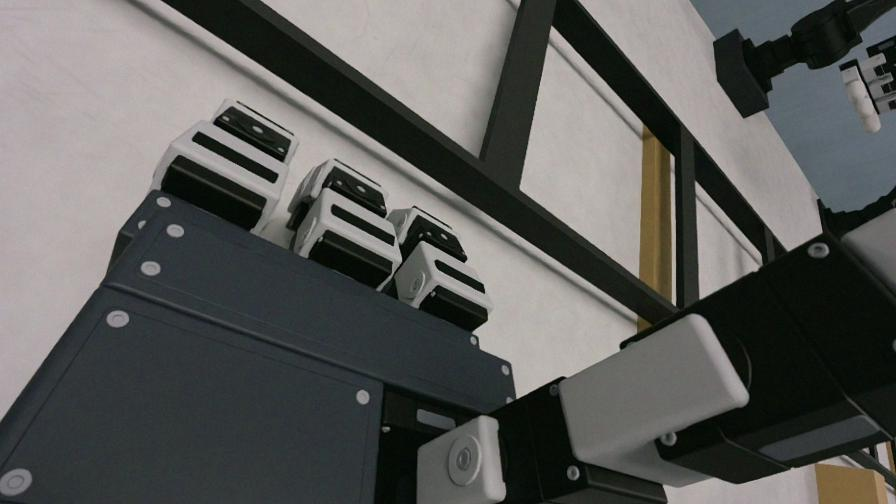

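>>> move(arm4={"target":[-1.196,0.15,0.921,0.5592,0.829,0,0],"speed":0.08}, arm5={"target":[-1.15,-0.16,0.923,0,0,0.829,0.5592],"speed":0.08}, cameras=["arm4_cam_wrist","arm5_cam_wrist"])

Scene clock: 197.47 s.
Joint torques (N m): arm1=[1.79 -13.16 10.03 -0.08 0.04 0.21] | arm2=[-0.26 -0.03 12.08 2.45 0.03 -0.13] | arm3=[1.9 -7.94 7.94 -0.24 -0.01 0.15] | arm4=[-0.79 -4.72 8.43 3.21 0.06 0.08] | arm5=[-1.26 -7.59 6.64 2.65 -0.07 -0.11] | arm6=[0.73 -6.71 9.89 0.64 0.29 -0.08] | arm7=[1.61 -11.22 6.35 0.23 0.08 0.01] | arm8=[0.62 -14.97 13.83 -0.51 0.15 0.04]
Motor temperatures (°C): arm1=[34 35 42 29 31 30] | arm2=[36 34 39 34 30 34] | arm3=[35 32 39 31 32 32] | arm4=[33 35 40 32 29 32] | arm5=[32 31 47 29 31 28] | arm6=[30 31 40 29 30 30] | arm7=[36 36 40 31 32 29] | arm8=[34 37 45 32 29 29]
Heat: arm1: hottest joint3_rad 42 °C; arm2: hottest joint3_rad 39 °C; arm3: hottest joint3_rad 39 °C; arm4: hottest joint3_rad 40 °C; arm5: hottest joint3_rad 47 °C; arm6: hottest joint3_rad 40 °C; arm7: hottest joint3_rad 40 °C; arm8: hottest joint3_rad 45 °C.
move: arm4 off_target; arm5 off_target
Joint velocities: within noise
arm1, arm2, arm7, arm8: as last shown
arm3.joint_positions: joint1_rad=-0.326 joint2_rad=+1.180 joint3_rad=+1.138 joint4_rad=-1.514 joint5_rad=+0.013 joint6_rad=-0.346 hand_index_mcp=+0.754 hand_index_abd=+0.001 hand_index_pip=+0.577 hand_index_dip=-0.583 hand_middle_mcp=+0.754 hand_middle_abd=+0.001 hand_middle_pip=+0.577 hand_middle_dip=-0.582 hand_ring_mcp=+0.754 hand_ring_abd=+0.001 hand_ring_pip=+0.577 hand_ring_dip=-0.582 hand_thumb_cmc=+0.715 hand_thumb_axl=+0.677 hand_thumb_mcp=+0.224 hand_thumb_ipl=+0.168 hand_current_limit=+0.400 hand_speed=-0.600
arm3.joint_status: not commanded
arm3.hand_state: goal,goal,goal,goal,goal,goal,goal,goal,goal,goal,goal,goal,goal,goal,goal,goal
arm3.index_mcp_current_ma: 0
arm3.index_abd_current_ma: 0
arm3.index_pip_current_ma: 0
arm3.index_dip_current_ma: 0
arm3.middle_mcp_current_ma: 0
arm3.middle_abd_current_ma: 0
arm3.middle_pip_current_ma: 0
arm3.middle_dip_current_ma: 0
arm3.ring_mcp_current_ma: 0
arm3.ring_abd_current_ma: 0
arm3.ring_pip_current_ma: 0
arm3.ring_dip_current_ma: 0
arm3.thumb_cmc_current_ma: 0
arm3.thumb_axl_current_ma: 0
arm3.thumb_mcp_current_ma: -1
arm3.thumb_ipl_current_ma: 0
arm3.hand_goal_index_mcp: 0.754
arm3.hand_goal_index_abd: 0.000
arm3.hand_goal_index_pip: 0.576
arm3.hand_goal_index_dip: -0.580
arm3.hand_goal_middle_mcp: 0.754
arm3.hand_goal_middle_abd: 0.000
arm3.hand_goal_middle_pip: 0.576
arm3.hand_goal_middle_dip: -0.580
arm3.hand_goal_ring_mcp: 0.754
arm3.hand_goal_ring_abd: 0.000
arm3.hand_goal_ring_pip: 0.576
arm3.hand_goal_ring_dip: -0.580
arm3.hand_goal_thumb_cmc: 0.714
arm3.hand_goal_thumb_axl: 0.678
arm3.hand_goal_thumb_mcp: 0.226
arm3.hand_goal_thumb_ipl: 0.168
arm3.hand: x=-0.5241 y=+0.2672 z=+1.0228 quat_wxyz=(+0.006, +1.000, +0.002, -0.003) (m; scene frame)
arm3.hand_target: x=-0.5201 y=+0.2699 z=+1.0201 quat_wxyz=(+0.000, +1.000, +0.000, +0.000) (m; scene frame)
arm3.hand_status: not commanded
arm4.joint_positions: joint1_rad=-0.323 joint2_rad=+1.366 joint3_rad=+0.406 joint4_rad=+0.529 joint5_rad=-0.264 joint6_rad=-0.110 hand_index_mcp=+1.000 hand_index_abd=-0.001 hand_index_pip=+1.000 hand_index_dip=+1.000 hand_middle_mcp=+1.000 hand_middle_abd=+0.000 hand_middle_pip=+1.000 hand_middle_dip=+1.000 hand_ring_mcp=+1.000 hand_ring_abd=+0.000 hand_ring_pip=+1.000 hand_ring_dip=+1.000 hand_thumb_cmc=-0.574 hand_thumb_axl=+0.677 hand_thumb_mcp=+0.224 hand_thumb_ipl=+0.168 hand_current_limit=+0.400 hand_speed=-0.600
arm4.joint_status: not commanded
arm4.hand_state: goal,goal,goal,goal,goal,goal,goal,goal,goal,goal,goal,goal,goal,goal,goal,goal
arm4.index_mcp_current_ma: 0
arm4.index_abd_current_ma: 0
arm4.index_pip_current_ma: 0
arm4.index_dip_current_ma: 0
arm4.middle_mcp_current_ma: 0
arm4.middle_abd_current_ma: 0
arm4.middle_pip_current_ma: 0
arm4.middle_dip_current_ma: 0
arm4.ring_mcp_current_ma: 0
arm4.ring_abd_current_ma: 0
arm4.ring_pip_current_ma: 0
arm4.ring_dip_current_ma: 0
arm4.thumb_cmc_current_ma: 1
arm4.thumb_axl_current_ma: 0
arm4.thumb_mcp_current_ma: -2
arm4.thumb_ipl_current_ma: 0
arm4.hand_goal_index_mcp: 1.000
arm4.hand_goal_index_abd: 0.000
arm4.hand_goal_index_pip: 1.000
arm4.hand_goal_index_dip: 1.000
arm4.hand_goal_middle_mcp: 1.000
arm4.hand_goal_middle_abd: 0.000
arm4.hand_goal_middle_pip: 1.000
arm4.hand_goal_middle_dip: 1.000
arm4.hand_goal_ring_mcp: 1.000
arm4.hand_goal_ring_abd: 0.000
arm4.hand_goal_ring_pip: 1.000
arm4.hand_goal_ring_dip: 1.000
arm4.hand_goal_thumb_cmc: -0.576
arm4.hand_goal_thumb_axl: 0.678
arm4.hand_goal_thumb_mcp: 0.226
arm4.hand_goal_thumb_ipl: 0.168
arm4.hand: x=-1.1957 y=+0.1662 z=+0.9103 quat_wxyz=(+0.547, +0.837, -0.001, -0.002) (m; scene frame)
arm4.hand_target: x=-1.1957 y=+0.1510 z=+0.9211 quat_wxyz=(+0.559, +0.829, +0.000, +0.000) (m; scene frame)
arm4.hand_status: off_target (0.019 m and 1.7 deg from the pose sent, 0.066 m and 0.6 deg at the start)
arm5.joint_positions: joint1_rad=+0.091 joint2_rad=+1.582 joint3_rad=+0.358 joint4_rad=+0.834 joint5_rad=+0.034 joint6_rad=+0.033 hand_index_mcp=+1.000 hand_index_abd=+0.000 hand_index_pip=+0.998 hand_index_dip=+0.997 hand_middle_mcp=+1.000 hand_middle_abd=+0.000 hand_middle_pip=+0.998 hand_middle_dip=+0.997 hand_ring_mcp=+1.000 hand_ring_abd=+0.000 hand_ring_pip=+1.000 hand_ring_dip=+0.999 hand_thumb_cmc=-0.573 hand_thumb_axl=+0.677 hand_thumb_mcp=+0.226 hand_thumb_ipl=+0.168 hand_current_limit=+0.400 hand_speed=-0.600
arm5.joint_status: not commanded
arm5.hand_state: goal,goal,goal,goal,goal,goal,goal,goal,goal,goal,goal,goal,goal,goal,goal,goal
arm5.index_mcp_current_ma: 0
arm5.index_abd_current_ma: 0
arm5.index_pip_current_ma: -2
arm5.index_dip_current_ma: -3
arm5.middle_mcp_current_ma: 0
arm5.middle_abd_current_ma: 0
arm5.middle_pip_current_ma: -2
arm5.middle_dip_current_ma: -3
arm5.ring_mcp_current_ma: 0
arm5.ring_abd_current_ma: 0
arm5.ring_pip_current_ma: 0
arm5.ring_dip_current_ma: -1
arm5.thumb_cmc_current_ma: 3
arm5.thumb_axl_current_ma: 0
arm5.thumb_mcp_current_ma: 0
arm5.thumb_ipl_current_ma: 0
arm5.hand_goal_index_mcp: 1.000
arm5.hand_goal_index_abd: 0.000
arm5.hand_goal_index_pip: 1.000
arm5.hand_goal_index_dip: 1.000
arm5.hand_goal_middle_mcp: 1.000
arm5.hand_goal_middle_abd: 0.000
arm5.hand_goal_middle_pip: 1.000
arm5.hand_goal_middle_dip: 1.000
arm5.hand_goal_ring_mcp: 1.000
arm5.hand_goal_ring_abd: 0.000
arm5.hand_goal_ring_pip: 1.000
arm5.hand_goal_ring_dip: 1.000
arm5.hand_goal_thumb_cmc: -0.576
arm5.hand_goal_thumb_axl: 0.678
arm5.hand_goal_thumb_mcp: 0.226
arm5.hand_goal_thumb_ipl: 0.168
arm5.hand: x=-1.1542 y=-0.1737 z=+0.9202 quat_wxyz=(-0.005, +0.000, +0.831, +0.556) (m; scene frame)
arm5.hand_target: x=-1.1499 y=-0.1606 z=+0.9231 quat_wxyz=(+0.000, +0.000, +0.829, +0.559) (m; scene frame)
arm5.hand_status: off_target (0.015 m and 0.7 deg from the pose sent, 0.071 m and 1.0 deg at the start)
arm6.joint_positions: joint1_rad=+0.342 joint2_rad=+1.264 joint3_rad=+0.895 joint4_rad=-1.243 joint5_rad=-0.004 joint6_rad=+0.385 hand_index_mcp=+0.755 hand_index_abd=+0.001 hand_index_pip=+0.577 hand_index_dip=-0.577 hand_middle_mcp=+0.755 hand_middle_abd=+0.001 hand_middle_pip=+0.577 hand_middle_dip=-0.577 hand_ring_mcp=+0.755 hand_ring_abd=+0.001 hand_ring_pip=+0.577 hand_ring_dip=-0.577 hand_thumb_cmc=+0.715 hand_thumb_axl=+0.677 hand_thumb_mcp=+0.224 hand_thumb_ipl=+0.168 hand_current_limit=+0.400 hand_speed=-0.600
arm6.joint_status: not commanded
arm6.hand_state: goal,goal,goal,goal,goal,goal,goal,goal,goal,goal,overload,goal,goal,goal,goal,goal
arm6.index_mcp_current_ma: 1
arm6.index_abd_current_ma: 1
arm6.index_pip_current_ma: 1
arm6.index_dip_current_ma: 4
arm6.middle_mcp_current_ma: 1
arm6.middle_abd_current_ma: 1
arm6.middle_pip_current_ma: 1
arm6.middle_dip_current_ma: 5
arm6.ring_mcp_current_ma: 1
arm6.ring_abd_current_ma: 1
arm6.ring_pip_current_ma: 0
arm6.ring_dip_current_ma: 5
arm6.thumb_cmc_current_ma: 2
arm6.thumb_axl_current_ma: -1
arm6.thumb_mcp_current_ma: -4
arm6.thumb_ipl_current_ma: 0
arm6.hand_goal_index_mcp: 0.754
arm6.hand_goal_index_abd: 0.000
arm6.hand_goal_index_pip: 0.576
arm6.hand_goal_index_dip: -0.580
arm6.hand_goal_middle_mcp: 0.754
arm6.hand_goal_middle_abd: 0.000
arm6.hand_goal_middle_pip: 0.576
arm6.hand_goal_middle_dip: -0.580
arm6.hand_goal_ring_mcp: 0.754
arm6.hand_goal_ring_abd: 0.000
arm6.hand_goal_ring_pip: 0.576
arm6.hand_goal_ring_dip: -0.580
arm6.hand_goal_thumb_cmc: 0.714
arm6.hand_goal_thumb_axl: 0.678
arm6.hand_goal_thumb_mcp: 0.226
arm6.hand_goal_thumb_ipl: 0.168
arm6.hand: x=-0.5436 y=-0.2789 z=+0.9109 quat_wxyz=(+0.004, +0.008, +1.000, -0.014) (m; scene frame)
arm6.hand_target: x=-0.5499 y=-0.2703 z=+0.9201 quat_wxyz=(+0.000, +0.000, +1.000, +0.000) (m; scene frame)
arm6.hand_status: not commanded
pictures: arm4_cam_wrist, arm5_cam_wrist
Images, in order (width x height): arm4_cam_wrist 896x504, arm5_cam_wrist 896x504.

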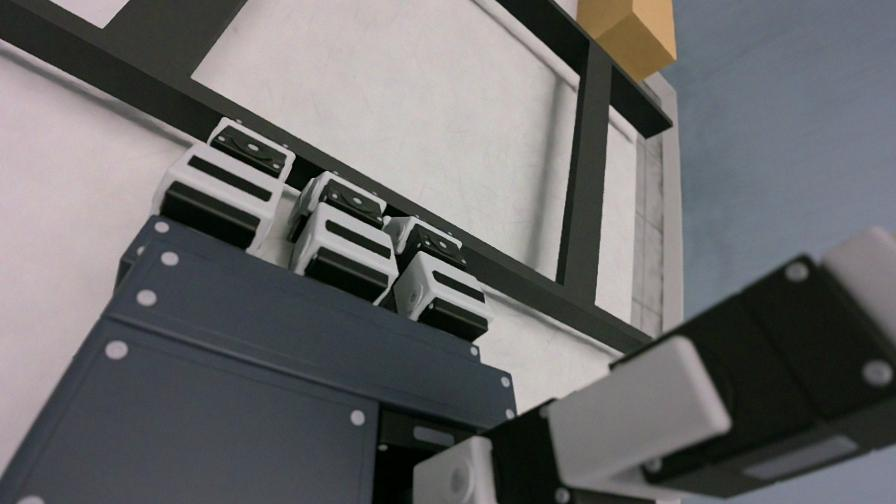

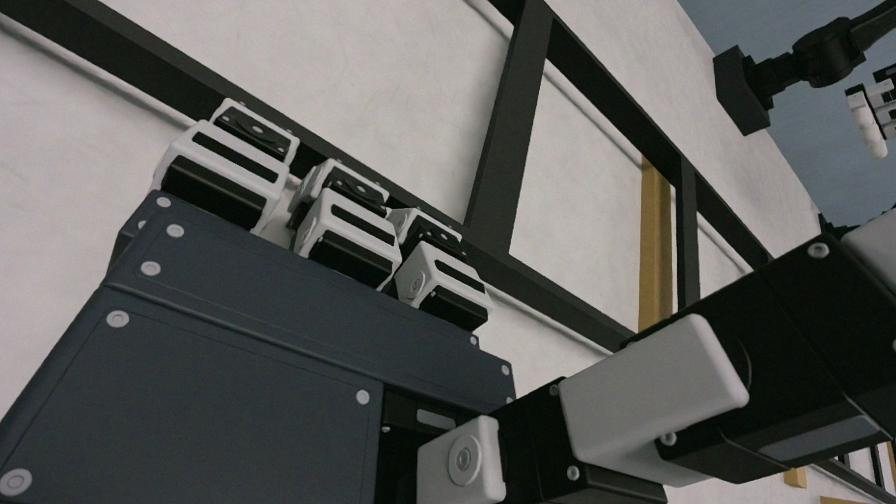

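>>> move(arm4={"target":[-1.196,0.085,0.925,0.5592,0.829,0,0],"speed":0.1}, arm5={"target":[-1.15,-0.095,0.925,0,0,0.829,0.5592],"speed":0.1}, cameras=["arm4_cam_wrist"])

Scene clock: 199.10 s.
Joint torques (N m): arm1=[1.79 -12.92 10.06 -0.05 0.05 0.22] | arm2=[-0.26 -0.26 12.27 2.51 0.08 -0.12] | arm3=[1.9 -8 7.95 -0.27 -0.03 0.15] | arm4=[1.96 1.38 16.42 2.45 0.82 0.16] | arm5=[-1.49 -3.37 14.3 1.16 -0.26 -0.15] | arm6=[0.79 -6.71 9.85 0.59 0.29 -0.07] | arm7=[1.38 -11.22 6.31 0.18 0.08 0.01] | arm8=[0.09 -15.09 13.86 -0.01 0.16 -0.01]
Motor temperatures (°C): arm1=[34 35 42 29 31 30] | arm2=[36 34 39 34 30 34] | arm3=[35 32 39 31 32 32] | arm4=[33 35 40 32 29 32] | arm5=[32 31 47 29 31 28] | arm6=[30 31 41 29 30 30] | arm7=[36 36 40 31 32 29] | arm8=[34 37 45 32 29 29]
Heat: arm1: hottest joint3_rad 42 °C; arm2: hottest joint3_rad 39 °C; arm3: hottest joint3_rad 39 °C; arm4: hottest joint3_rad 40 °C; arm5: hottest joint3_rad 47 °C; arm6: hottest joint3_rad 41 °C; arm7: hottest joint3_rad 40 °C; arm8: hottest joint3_rad 45 °C.
move: arm4 off_target; arm5 off_target
Joint velocities: within noise
arm1, arm2, arm3, arm6, arm7, arm8: as last shown
arm4.joint_positions: joint1_rad=-0.308 joint2_rad=+1.387 joint3_rad=+0.428 joint4_rad=+0.524 joint5_rad=-0.237 joint6_rad=-0.098 hand_index_mcp=+1.001 hand_index_abd=-0.005 hand_index_pip=+1.001 hand_index_dip=+1.000 hand_middle_mcp=+1.001 hand_middle_abd=-0.002 hand_middle_pip=+1.001 hand_middle_dip=+1.000 hand_ring_mcp=+1.001 hand_ring_abd=-0.001 hand_ring_pip=+1.001 hand_ring_dip=+1.000 hand_thumb_cmc=-0.574 hand_thumb_axl=+0.677 hand_thumb_mcp=+0.224 hand_thumb_ipl=+0.168 hand_current_limit=+0.400 hand_speed=-0.600
arm4.joint_status: not commanded
arm4.hand_state: goal,goal,goal,goal,goal,goal,goal,goal,goal,goal,goal,goal,goal,goal,goal,goal
arm4.index_mcp_current_ma: 0
arm4.index_abd_current_ma: -2
arm4.index_pip_current_ma: 0
arm4.index_dip_current_ma: 0
arm4.middle_mcp_current_ma: 0
arm4.middle_abd_current_ma: -1
arm4.middle_pip_current_ma: 0
arm4.middle_dip_current_ma: 0
arm4.ring_mcp_current_ma: 1
arm4.ring_abd_current_ma: 0
arm4.ring_pip_current_ma: 0
arm4.ring_dip_current_ma: 0
arm4.thumb_cmc_current_ma: 1
arm4.thumb_axl_current_ma: 0
arm4.thumb_mcp_current_ma: -2
arm4.thumb_ipl_current_ma: 0
arm4.hand_goal_index_mcp: 1.000
arm4.hand_goal_index_abd: 0.000
arm4.hand_goal_index_pip: 1.000
arm4.hand_goal_index_dip: 1.000
arm4.hand_goal_middle_mcp: 1.000
arm4.hand_goal_middle_abd: 0.000
arm4.hand_goal_middle_pip: 1.000
arm4.hand_goal_middle_dip: 1.000
arm4.hand_goal_ring_mcp: 1.000
arm4.hand_goal_ring_abd: 0.000
arm4.hand_goal_ring_pip: 1.000
arm4.hand_goal_ring_dip: 1.000
arm4.hand_goal_thumb_cmc: -0.576
arm4.hand_goal_thumb_axl: 0.678
arm4.hand_goal_thumb_mcp: 0.226
arm4.hand_goal_thumb_ipl: 0.168
arm4.hand: x=-1.1966 y=+0.1574 z=+0.9090 quat_wxyz=(+0.544, +0.839, -0.007, -0.005) (m; scene frame)
arm4.hand_target: x=-1.1917 y=+0.0990 z=+0.9261 quat_wxyz=(+0.559, +0.829, +0.000, +0.001) (m; scene frame)
arm4.hand_status: off_target (0.074 m and 2.3 deg from the pose sent, 0.083 m and 1.7 deg at the start)
arm5.joint_positions: joint1_rad=+0.088 joint2_rad=+1.605 joint3_rad=+0.401 joint4_rad=+0.785 joint5_rad=+0.032 joint6_rad=+0.035 hand_index_mcp=+1.001 hand_index_abd=-0.001 hand_index_pip=+1.000 hand_index_dip=+0.994 hand_middle_mcp=+1.000 hand_middle_abd=+0.000 hand_middle_pip=+1.000 hand_middle_dip=+0.995 hand_ring_mcp=+1.000 hand_ring_abd=+0.000 hand_ring_pip=+1.000 hand_ring_dip=+0.999 hand_thumb_cmc=-0.573 hand_thumb_axl=+0.677 hand_thumb_mcp=+0.225 hand_thumb_ipl=+0.168 hand_current_limit=+0.400 hand_speed=-0.600
arm5.joint_status: not commanded
arm5.hand_state: goal,goal,goal,goal,goal,goal,goal,goal,goal,goal,goal,goal,goal,goal,goal,goal
arm5.index_mcp_current_ma: 1
arm5.index_abd_current_ma: 0
arm5.index_pip_current_ma: 0
arm5.index_dip_current_ma: -6
arm5.middle_mcp_current_ma: 0
arm5.middle_abd_current_ma: 0
arm5.middle_pip_current_ma: 0
arm5.middle_dip_current_ma: -5
arm5.ring_mcp_current_ma: 0
arm5.ring_abd_current_ma: 0
arm5.ring_pip_current_ma: 0
arm5.ring_dip_current_ma: -1
arm5.thumb_cmc_current_ma: 3
arm5.thumb_axl_current_ma: 0
arm5.thumb_mcp_current_ma: 0
arm5.thumb_ipl_current_ma: 0
arm5.hand_goal_index_mcp: 1.000
arm5.hand_goal_index_abd: 0.000
arm5.hand_goal_index_pip: 1.000
arm5.hand_goal_index_dip: 1.000
arm5.hand_goal_middle_mcp: 1.000
arm5.hand_goal_middle_abd: 0.000
arm5.hand_goal_middle_pip: 1.000
arm5.hand_goal_middle_dip: 1.000
arm5.hand_goal_ring_mcp: 1.000
arm5.hand_goal_ring_abd: 0.000
arm5.hand_goal_ring_pip: 1.000
arm5.hand_goal_ring_dip: 1.000
arm5.hand_goal_thumb_cmc: -0.576
arm5.hand_goal_thumb_axl: 0.678
arm5.hand_goal_thumb_mcp: 0.226
arm5.hand_goal_thumb_ipl: 0.168
arm5.hand: x=-1.1535 y=-0.1588 z=+0.9130 quat_wxyz=(-0.004, +0.001, +0.839, +0.544) (m; scene frame)
arm5.hand_target: x=-1.1498 y=-0.1056 z=+0.9278 quat_wxyz=(+0.000, +0.000, +0.829, +0.559) (m; scene frame)
arm5.hand_status: off_target (0.065 m and 2.2 deg from the pose sent, 0.079 m and 0.7 deg at the start)
pictures: arm4_cam_wrist
Images, in order (width x height): arm4_cam_wrist 896x504.

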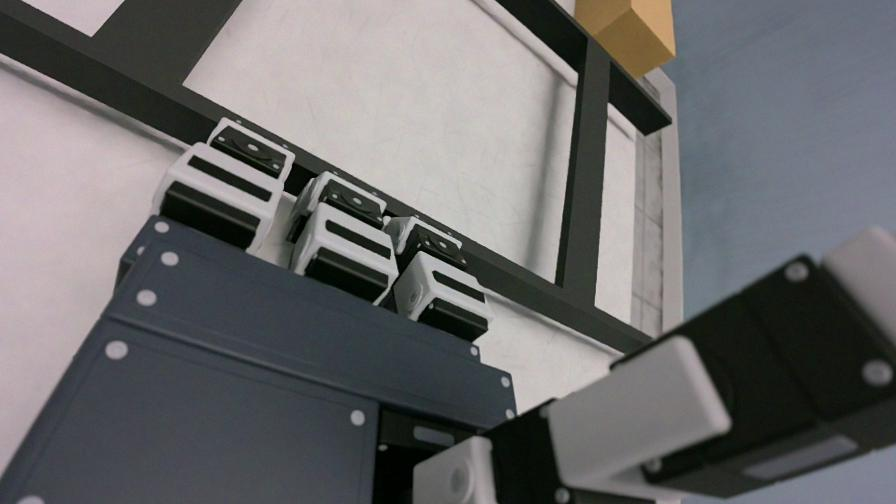

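>>> move(arm4={"target":[-1.196,0.075,0.97,0.5592,0.829,0,0],"speed":0.06}, arm5={"target":[-1.15,-0.075,0.97,0,0,0.829,0.5592],"speed":0.06}, cameras=["arm4_cam_wrist","arm5_cam_wrist"])

Scene clock: 201.23 s.
Joint torques (N m): arm1=[1.73 -12.98 10.1 -0.01 0.08 0.19] | arm2=[-0.44 -0.26 12.03 2.45 0.06 -0.14] | arm3=[1.73 -8.18 7.97 -0.27 -0.01 0.15] | arm4=[1.49 -2.96 16.7 3.82 0.12 0.29] | arm5=[-0.97 -6.77 15.57 3.36 -0.05 -0.16] | arm6=[0.73 -6.71 9.89 0.62 0.3 -0.07] | arm7=[1.49 -11.16 6.32 0.21 0.09 0] | arm8=[-0.32 -14.92 13.96 -0.28 0.18 0.05]
Motor temperatures (°C): arm1=[34 35 42 29 31 30] | arm2=[36 34 39 34 30 34] | arm3=[35 32 39 31 32 32] | arm4=[33 35 41 32 29 32] | arm5=[32 31 48 29 31 28] | arm6=[30 31 41 29 30 30] | arm7=[36 36 40 31 32 29] | arm8=[34 37 45 32 29 29]
Heat: arm1: hottest joint3_rad 42 °C; arm2: hottest joint3_rad 39 °C; arm3: hottest joint3_rad 39 °C; arm4: hottest joint3_rad 41 °C; arm5: hottest joint3_rad 48 °C; arm6: hottest joint3_rad 41 °C; arm7: hottest joint3_rad 40 °C; arm8: hottest joint3_rad 45 °C.
move: arm4 off_target; arm5 off_target
Joint velocities: within noise
arm1, arm2, arm3, arm6, arm7, arm8: as last shown
arm4.joint_positions: joint1_rad=-0.300 joint2_rad=+1.339 joint3_rad=+0.499 joint4_rad=+0.315 joint5_rad=-0.221 joint6_rad=-0.110 hand_index_mcp=+0.999 hand_index_abd=-0.002 hand_index_pip=+1.000 hand_index_dip=+0.943 hand_middle_mcp=+1.001 hand_middle_abd=-0.002 hand_middle_pip=+1.001 hand_middle_dip=+0.997 hand_ring_mcp=+1.002 hand_ring_abd=-0.002 hand_ring_pip=+1.001 hand_ring_dip=+0.997 hand_thumb_cmc=-0.574 hand_thumb_axl=+0.677 hand_thumb_mcp=+0.224 hand_thumb_ipl=+0.168 hand_current_limit=+0.400 hand_speed=-0.600
arm4.joint_status: not commanded
arm4.hand_state: goal,goal,goal,blocked,goal,goal,goal,goal,goal,goal,goal,goal,goal,goal,goal,goal
arm4.index_mcp_current_ma: 0
arm4.index_abd_current_ma: 0
arm4.index_pip_current_ma: 0
arm4.index_dip_current_ma: -119
arm4.middle_mcp_current_ma: 0
arm4.middle_abd_current_ma: 0
arm4.middle_pip_current_ma: 0
arm4.middle_dip_current_ma: -1
arm4.ring_mcp_current_ma: 1
arm4.ring_abd_current_ma: 0
arm4.ring_pip_current_ma: 0
arm4.ring_dip_current_ma: -1
arm4.thumb_cmc_current_ma: 1
arm4.thumb_axl_current_ma: 0
arm4.thumb_mcp_current_ma: -2
arm4.thumb_ipl_current_ma: 0
arm4.hand_goal_index_mcp: 1.000
arm4.hand_goal_index_abd: 0.000
arm4.hand_goal_index_pip: 1.000
arm4.hand_goal_index_dip: 1.000
arm4.hand_goal_middle_mcp: 1.000
arm4.hand_goal_middle_abd: 0.000
arm4.hand_goal_middle_pip: 1.000
arm4.hand_goal_middle_dip: 1.000
arm4.hand_goal_ring_mcp: 1.000
arm4.hand_goal_ring_abd: 0.000
arm4.hand_goal_ring_pip: 1.000
arm4.hand_goal_ring_dip: 1.000
arm4.hand_goal_thumb_cmc: -0.576
arm4.hand_goal_thumb_axl: 0.678
arm4.hand_goal_thumb_mcp: 0.226
arm4.hand_goal_thumb_ipl: 0.168
arm4.hand: x=-1.1976 y=+0.1434 z=+0.9135 quat_wxyz=(+0.507, +0.862, -0.009, -0.003) (m; scene frame)
arm4.hand_target: x=-1.1918 y=+0.0907 z=+0.9721 quat_wxyz=(+0.559, +0.829, +0.000, +0.002) (m; scene frame)
arm4.hand_status: off_target (0.089 m and 7.2 deg from the pose sent, 0.103 m and 2.3 deg at the start)
arm5.joint_positions: joint1_rad=+0.085 joint2_rad=+1.527 joint3_rad=+0.461 joint4_rad=+0.547 joint5_rad=+0.028 joint6_rad=+0.038 hand_index_mcp=+1.001 hand_index_abd=-0.001 hand_index_pip=+1.000 hand_index_dip=+0.997 hand_middle_mcp=+1.000 hand_middle_abd=+0.000 hand_middle_pip=+1.000 hand_middle_dip=+0.978 hand_ring_mcp=+1.000 hand_ring_abd=+0.000 hand_ring_pip=+1.000 hand_ring_dip=+0.967 hand_thumb_cmc=-0.573 hand_thumb_axl=+0.677 hand_thumb_mcp=+0.225 hand_thumb_ipl=+0.168 hand_current_limit=+0.400 hand_speed=-0.600
arm5.joint_status: not commanded
arm5.hand_state: goal,goal,goal,goal,goal,goal,goal,blocked,goal,goal,goal,blocked,goal,goal,goal,goal
arm5.index_mcp_current_ma: 1
arm5.index_abd_current_ma: 0
arm5.index_pip_current_ma: 0
arm5.index_dip_current_ma: -3
arm5.middle_mcp_current_ma: 0
arm5.middle_abd_current_ma: 0
arm5.middle_pip_current_ma: 0
arm5.middle_dip_current_ma: -41
arm5.ring_mcp_current_ma: 0
arm5.ring_abd_current_ma: 0
arm5.ring_pip_current_ma: 0
arm5.ring_dip_current_ma: -72
arm5.thumb_cmc_current_ma: 3
arm5.thumb_axl_current_ma: 0
arm5.thumb_mcp_current_ma: 0
arm5.thumb_ipl_current_ma: 0
arm5.hand_goal_index_mcp: 1.000
arm5.hand_goal_index_abd: 0.000
arm5.hand_goal_index_pip: 1.000
arm5.hand_goal_index_dip: 1.000
arm5.hand_goal_middle_mcp: 1.000
arm5.hand_goal_middle_abd: 0.000
arm5.hand_goal_middle_pip: 1.000
arm5.hand_goal_middle_dip: 1.000
arm5.hand_goal_ring_mcp: 1.000
arm5.hand_goal_ring_abd: 0.000
arm5.hand_goal_ring_pip: 1.000
arm5.hand_goal_ring_dip: 1.000
arm5.hand_goal_thumb_cmc: -0.576
arm5.hand_goal_thumb_axl: 0.678
arm5.hand_goal_thumb_mcp: 0.226
arm5.hand_goal_thumb_ipl: 0.168
arm5.hand: x=-1.1532 y=-0.1441 z=+0.9147 quat_wxyz=(-0.004, +0.002, +0.865, +0.501) (m; scene frame)
arm5.hand_target: x=-1.1498 y=-0.0899 z=+0.9739 quat_wxyz=(+0.001, +0.000, +0.829, +0.559) (m; scene frame)
arm5.hand_status: off_target (0.089 m and 7.8 deg from the pose sent, 0.101 m and 2.2 deg at the start)
pictures: arm4_cam_wrist, arm5_cam_wrist
Images, in order (width x height): arm4_cam_wrist 896x504, arm5_cam_wrist 896x504.

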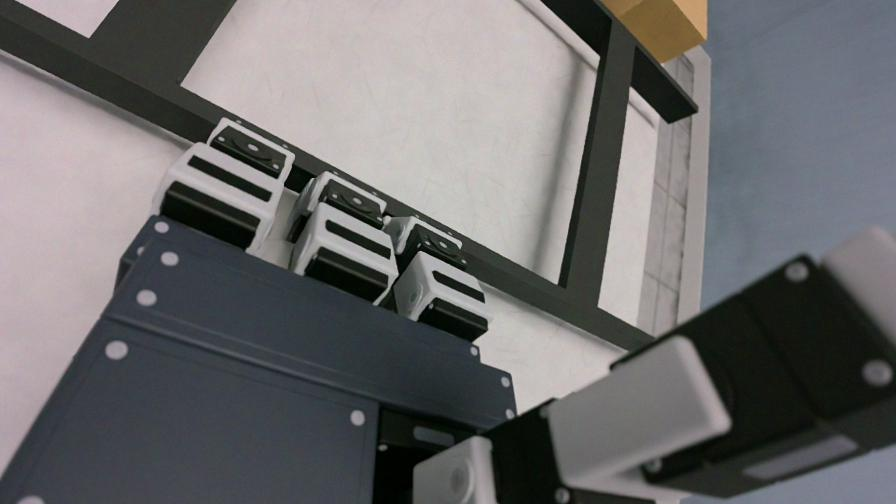

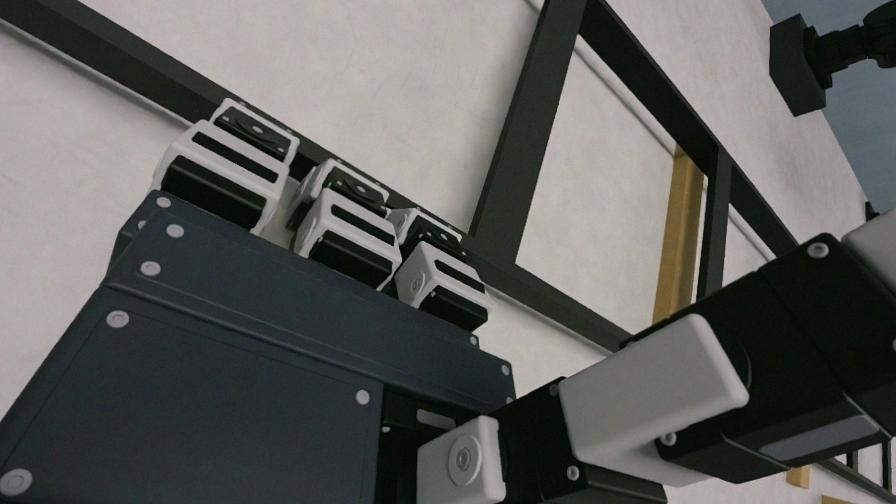

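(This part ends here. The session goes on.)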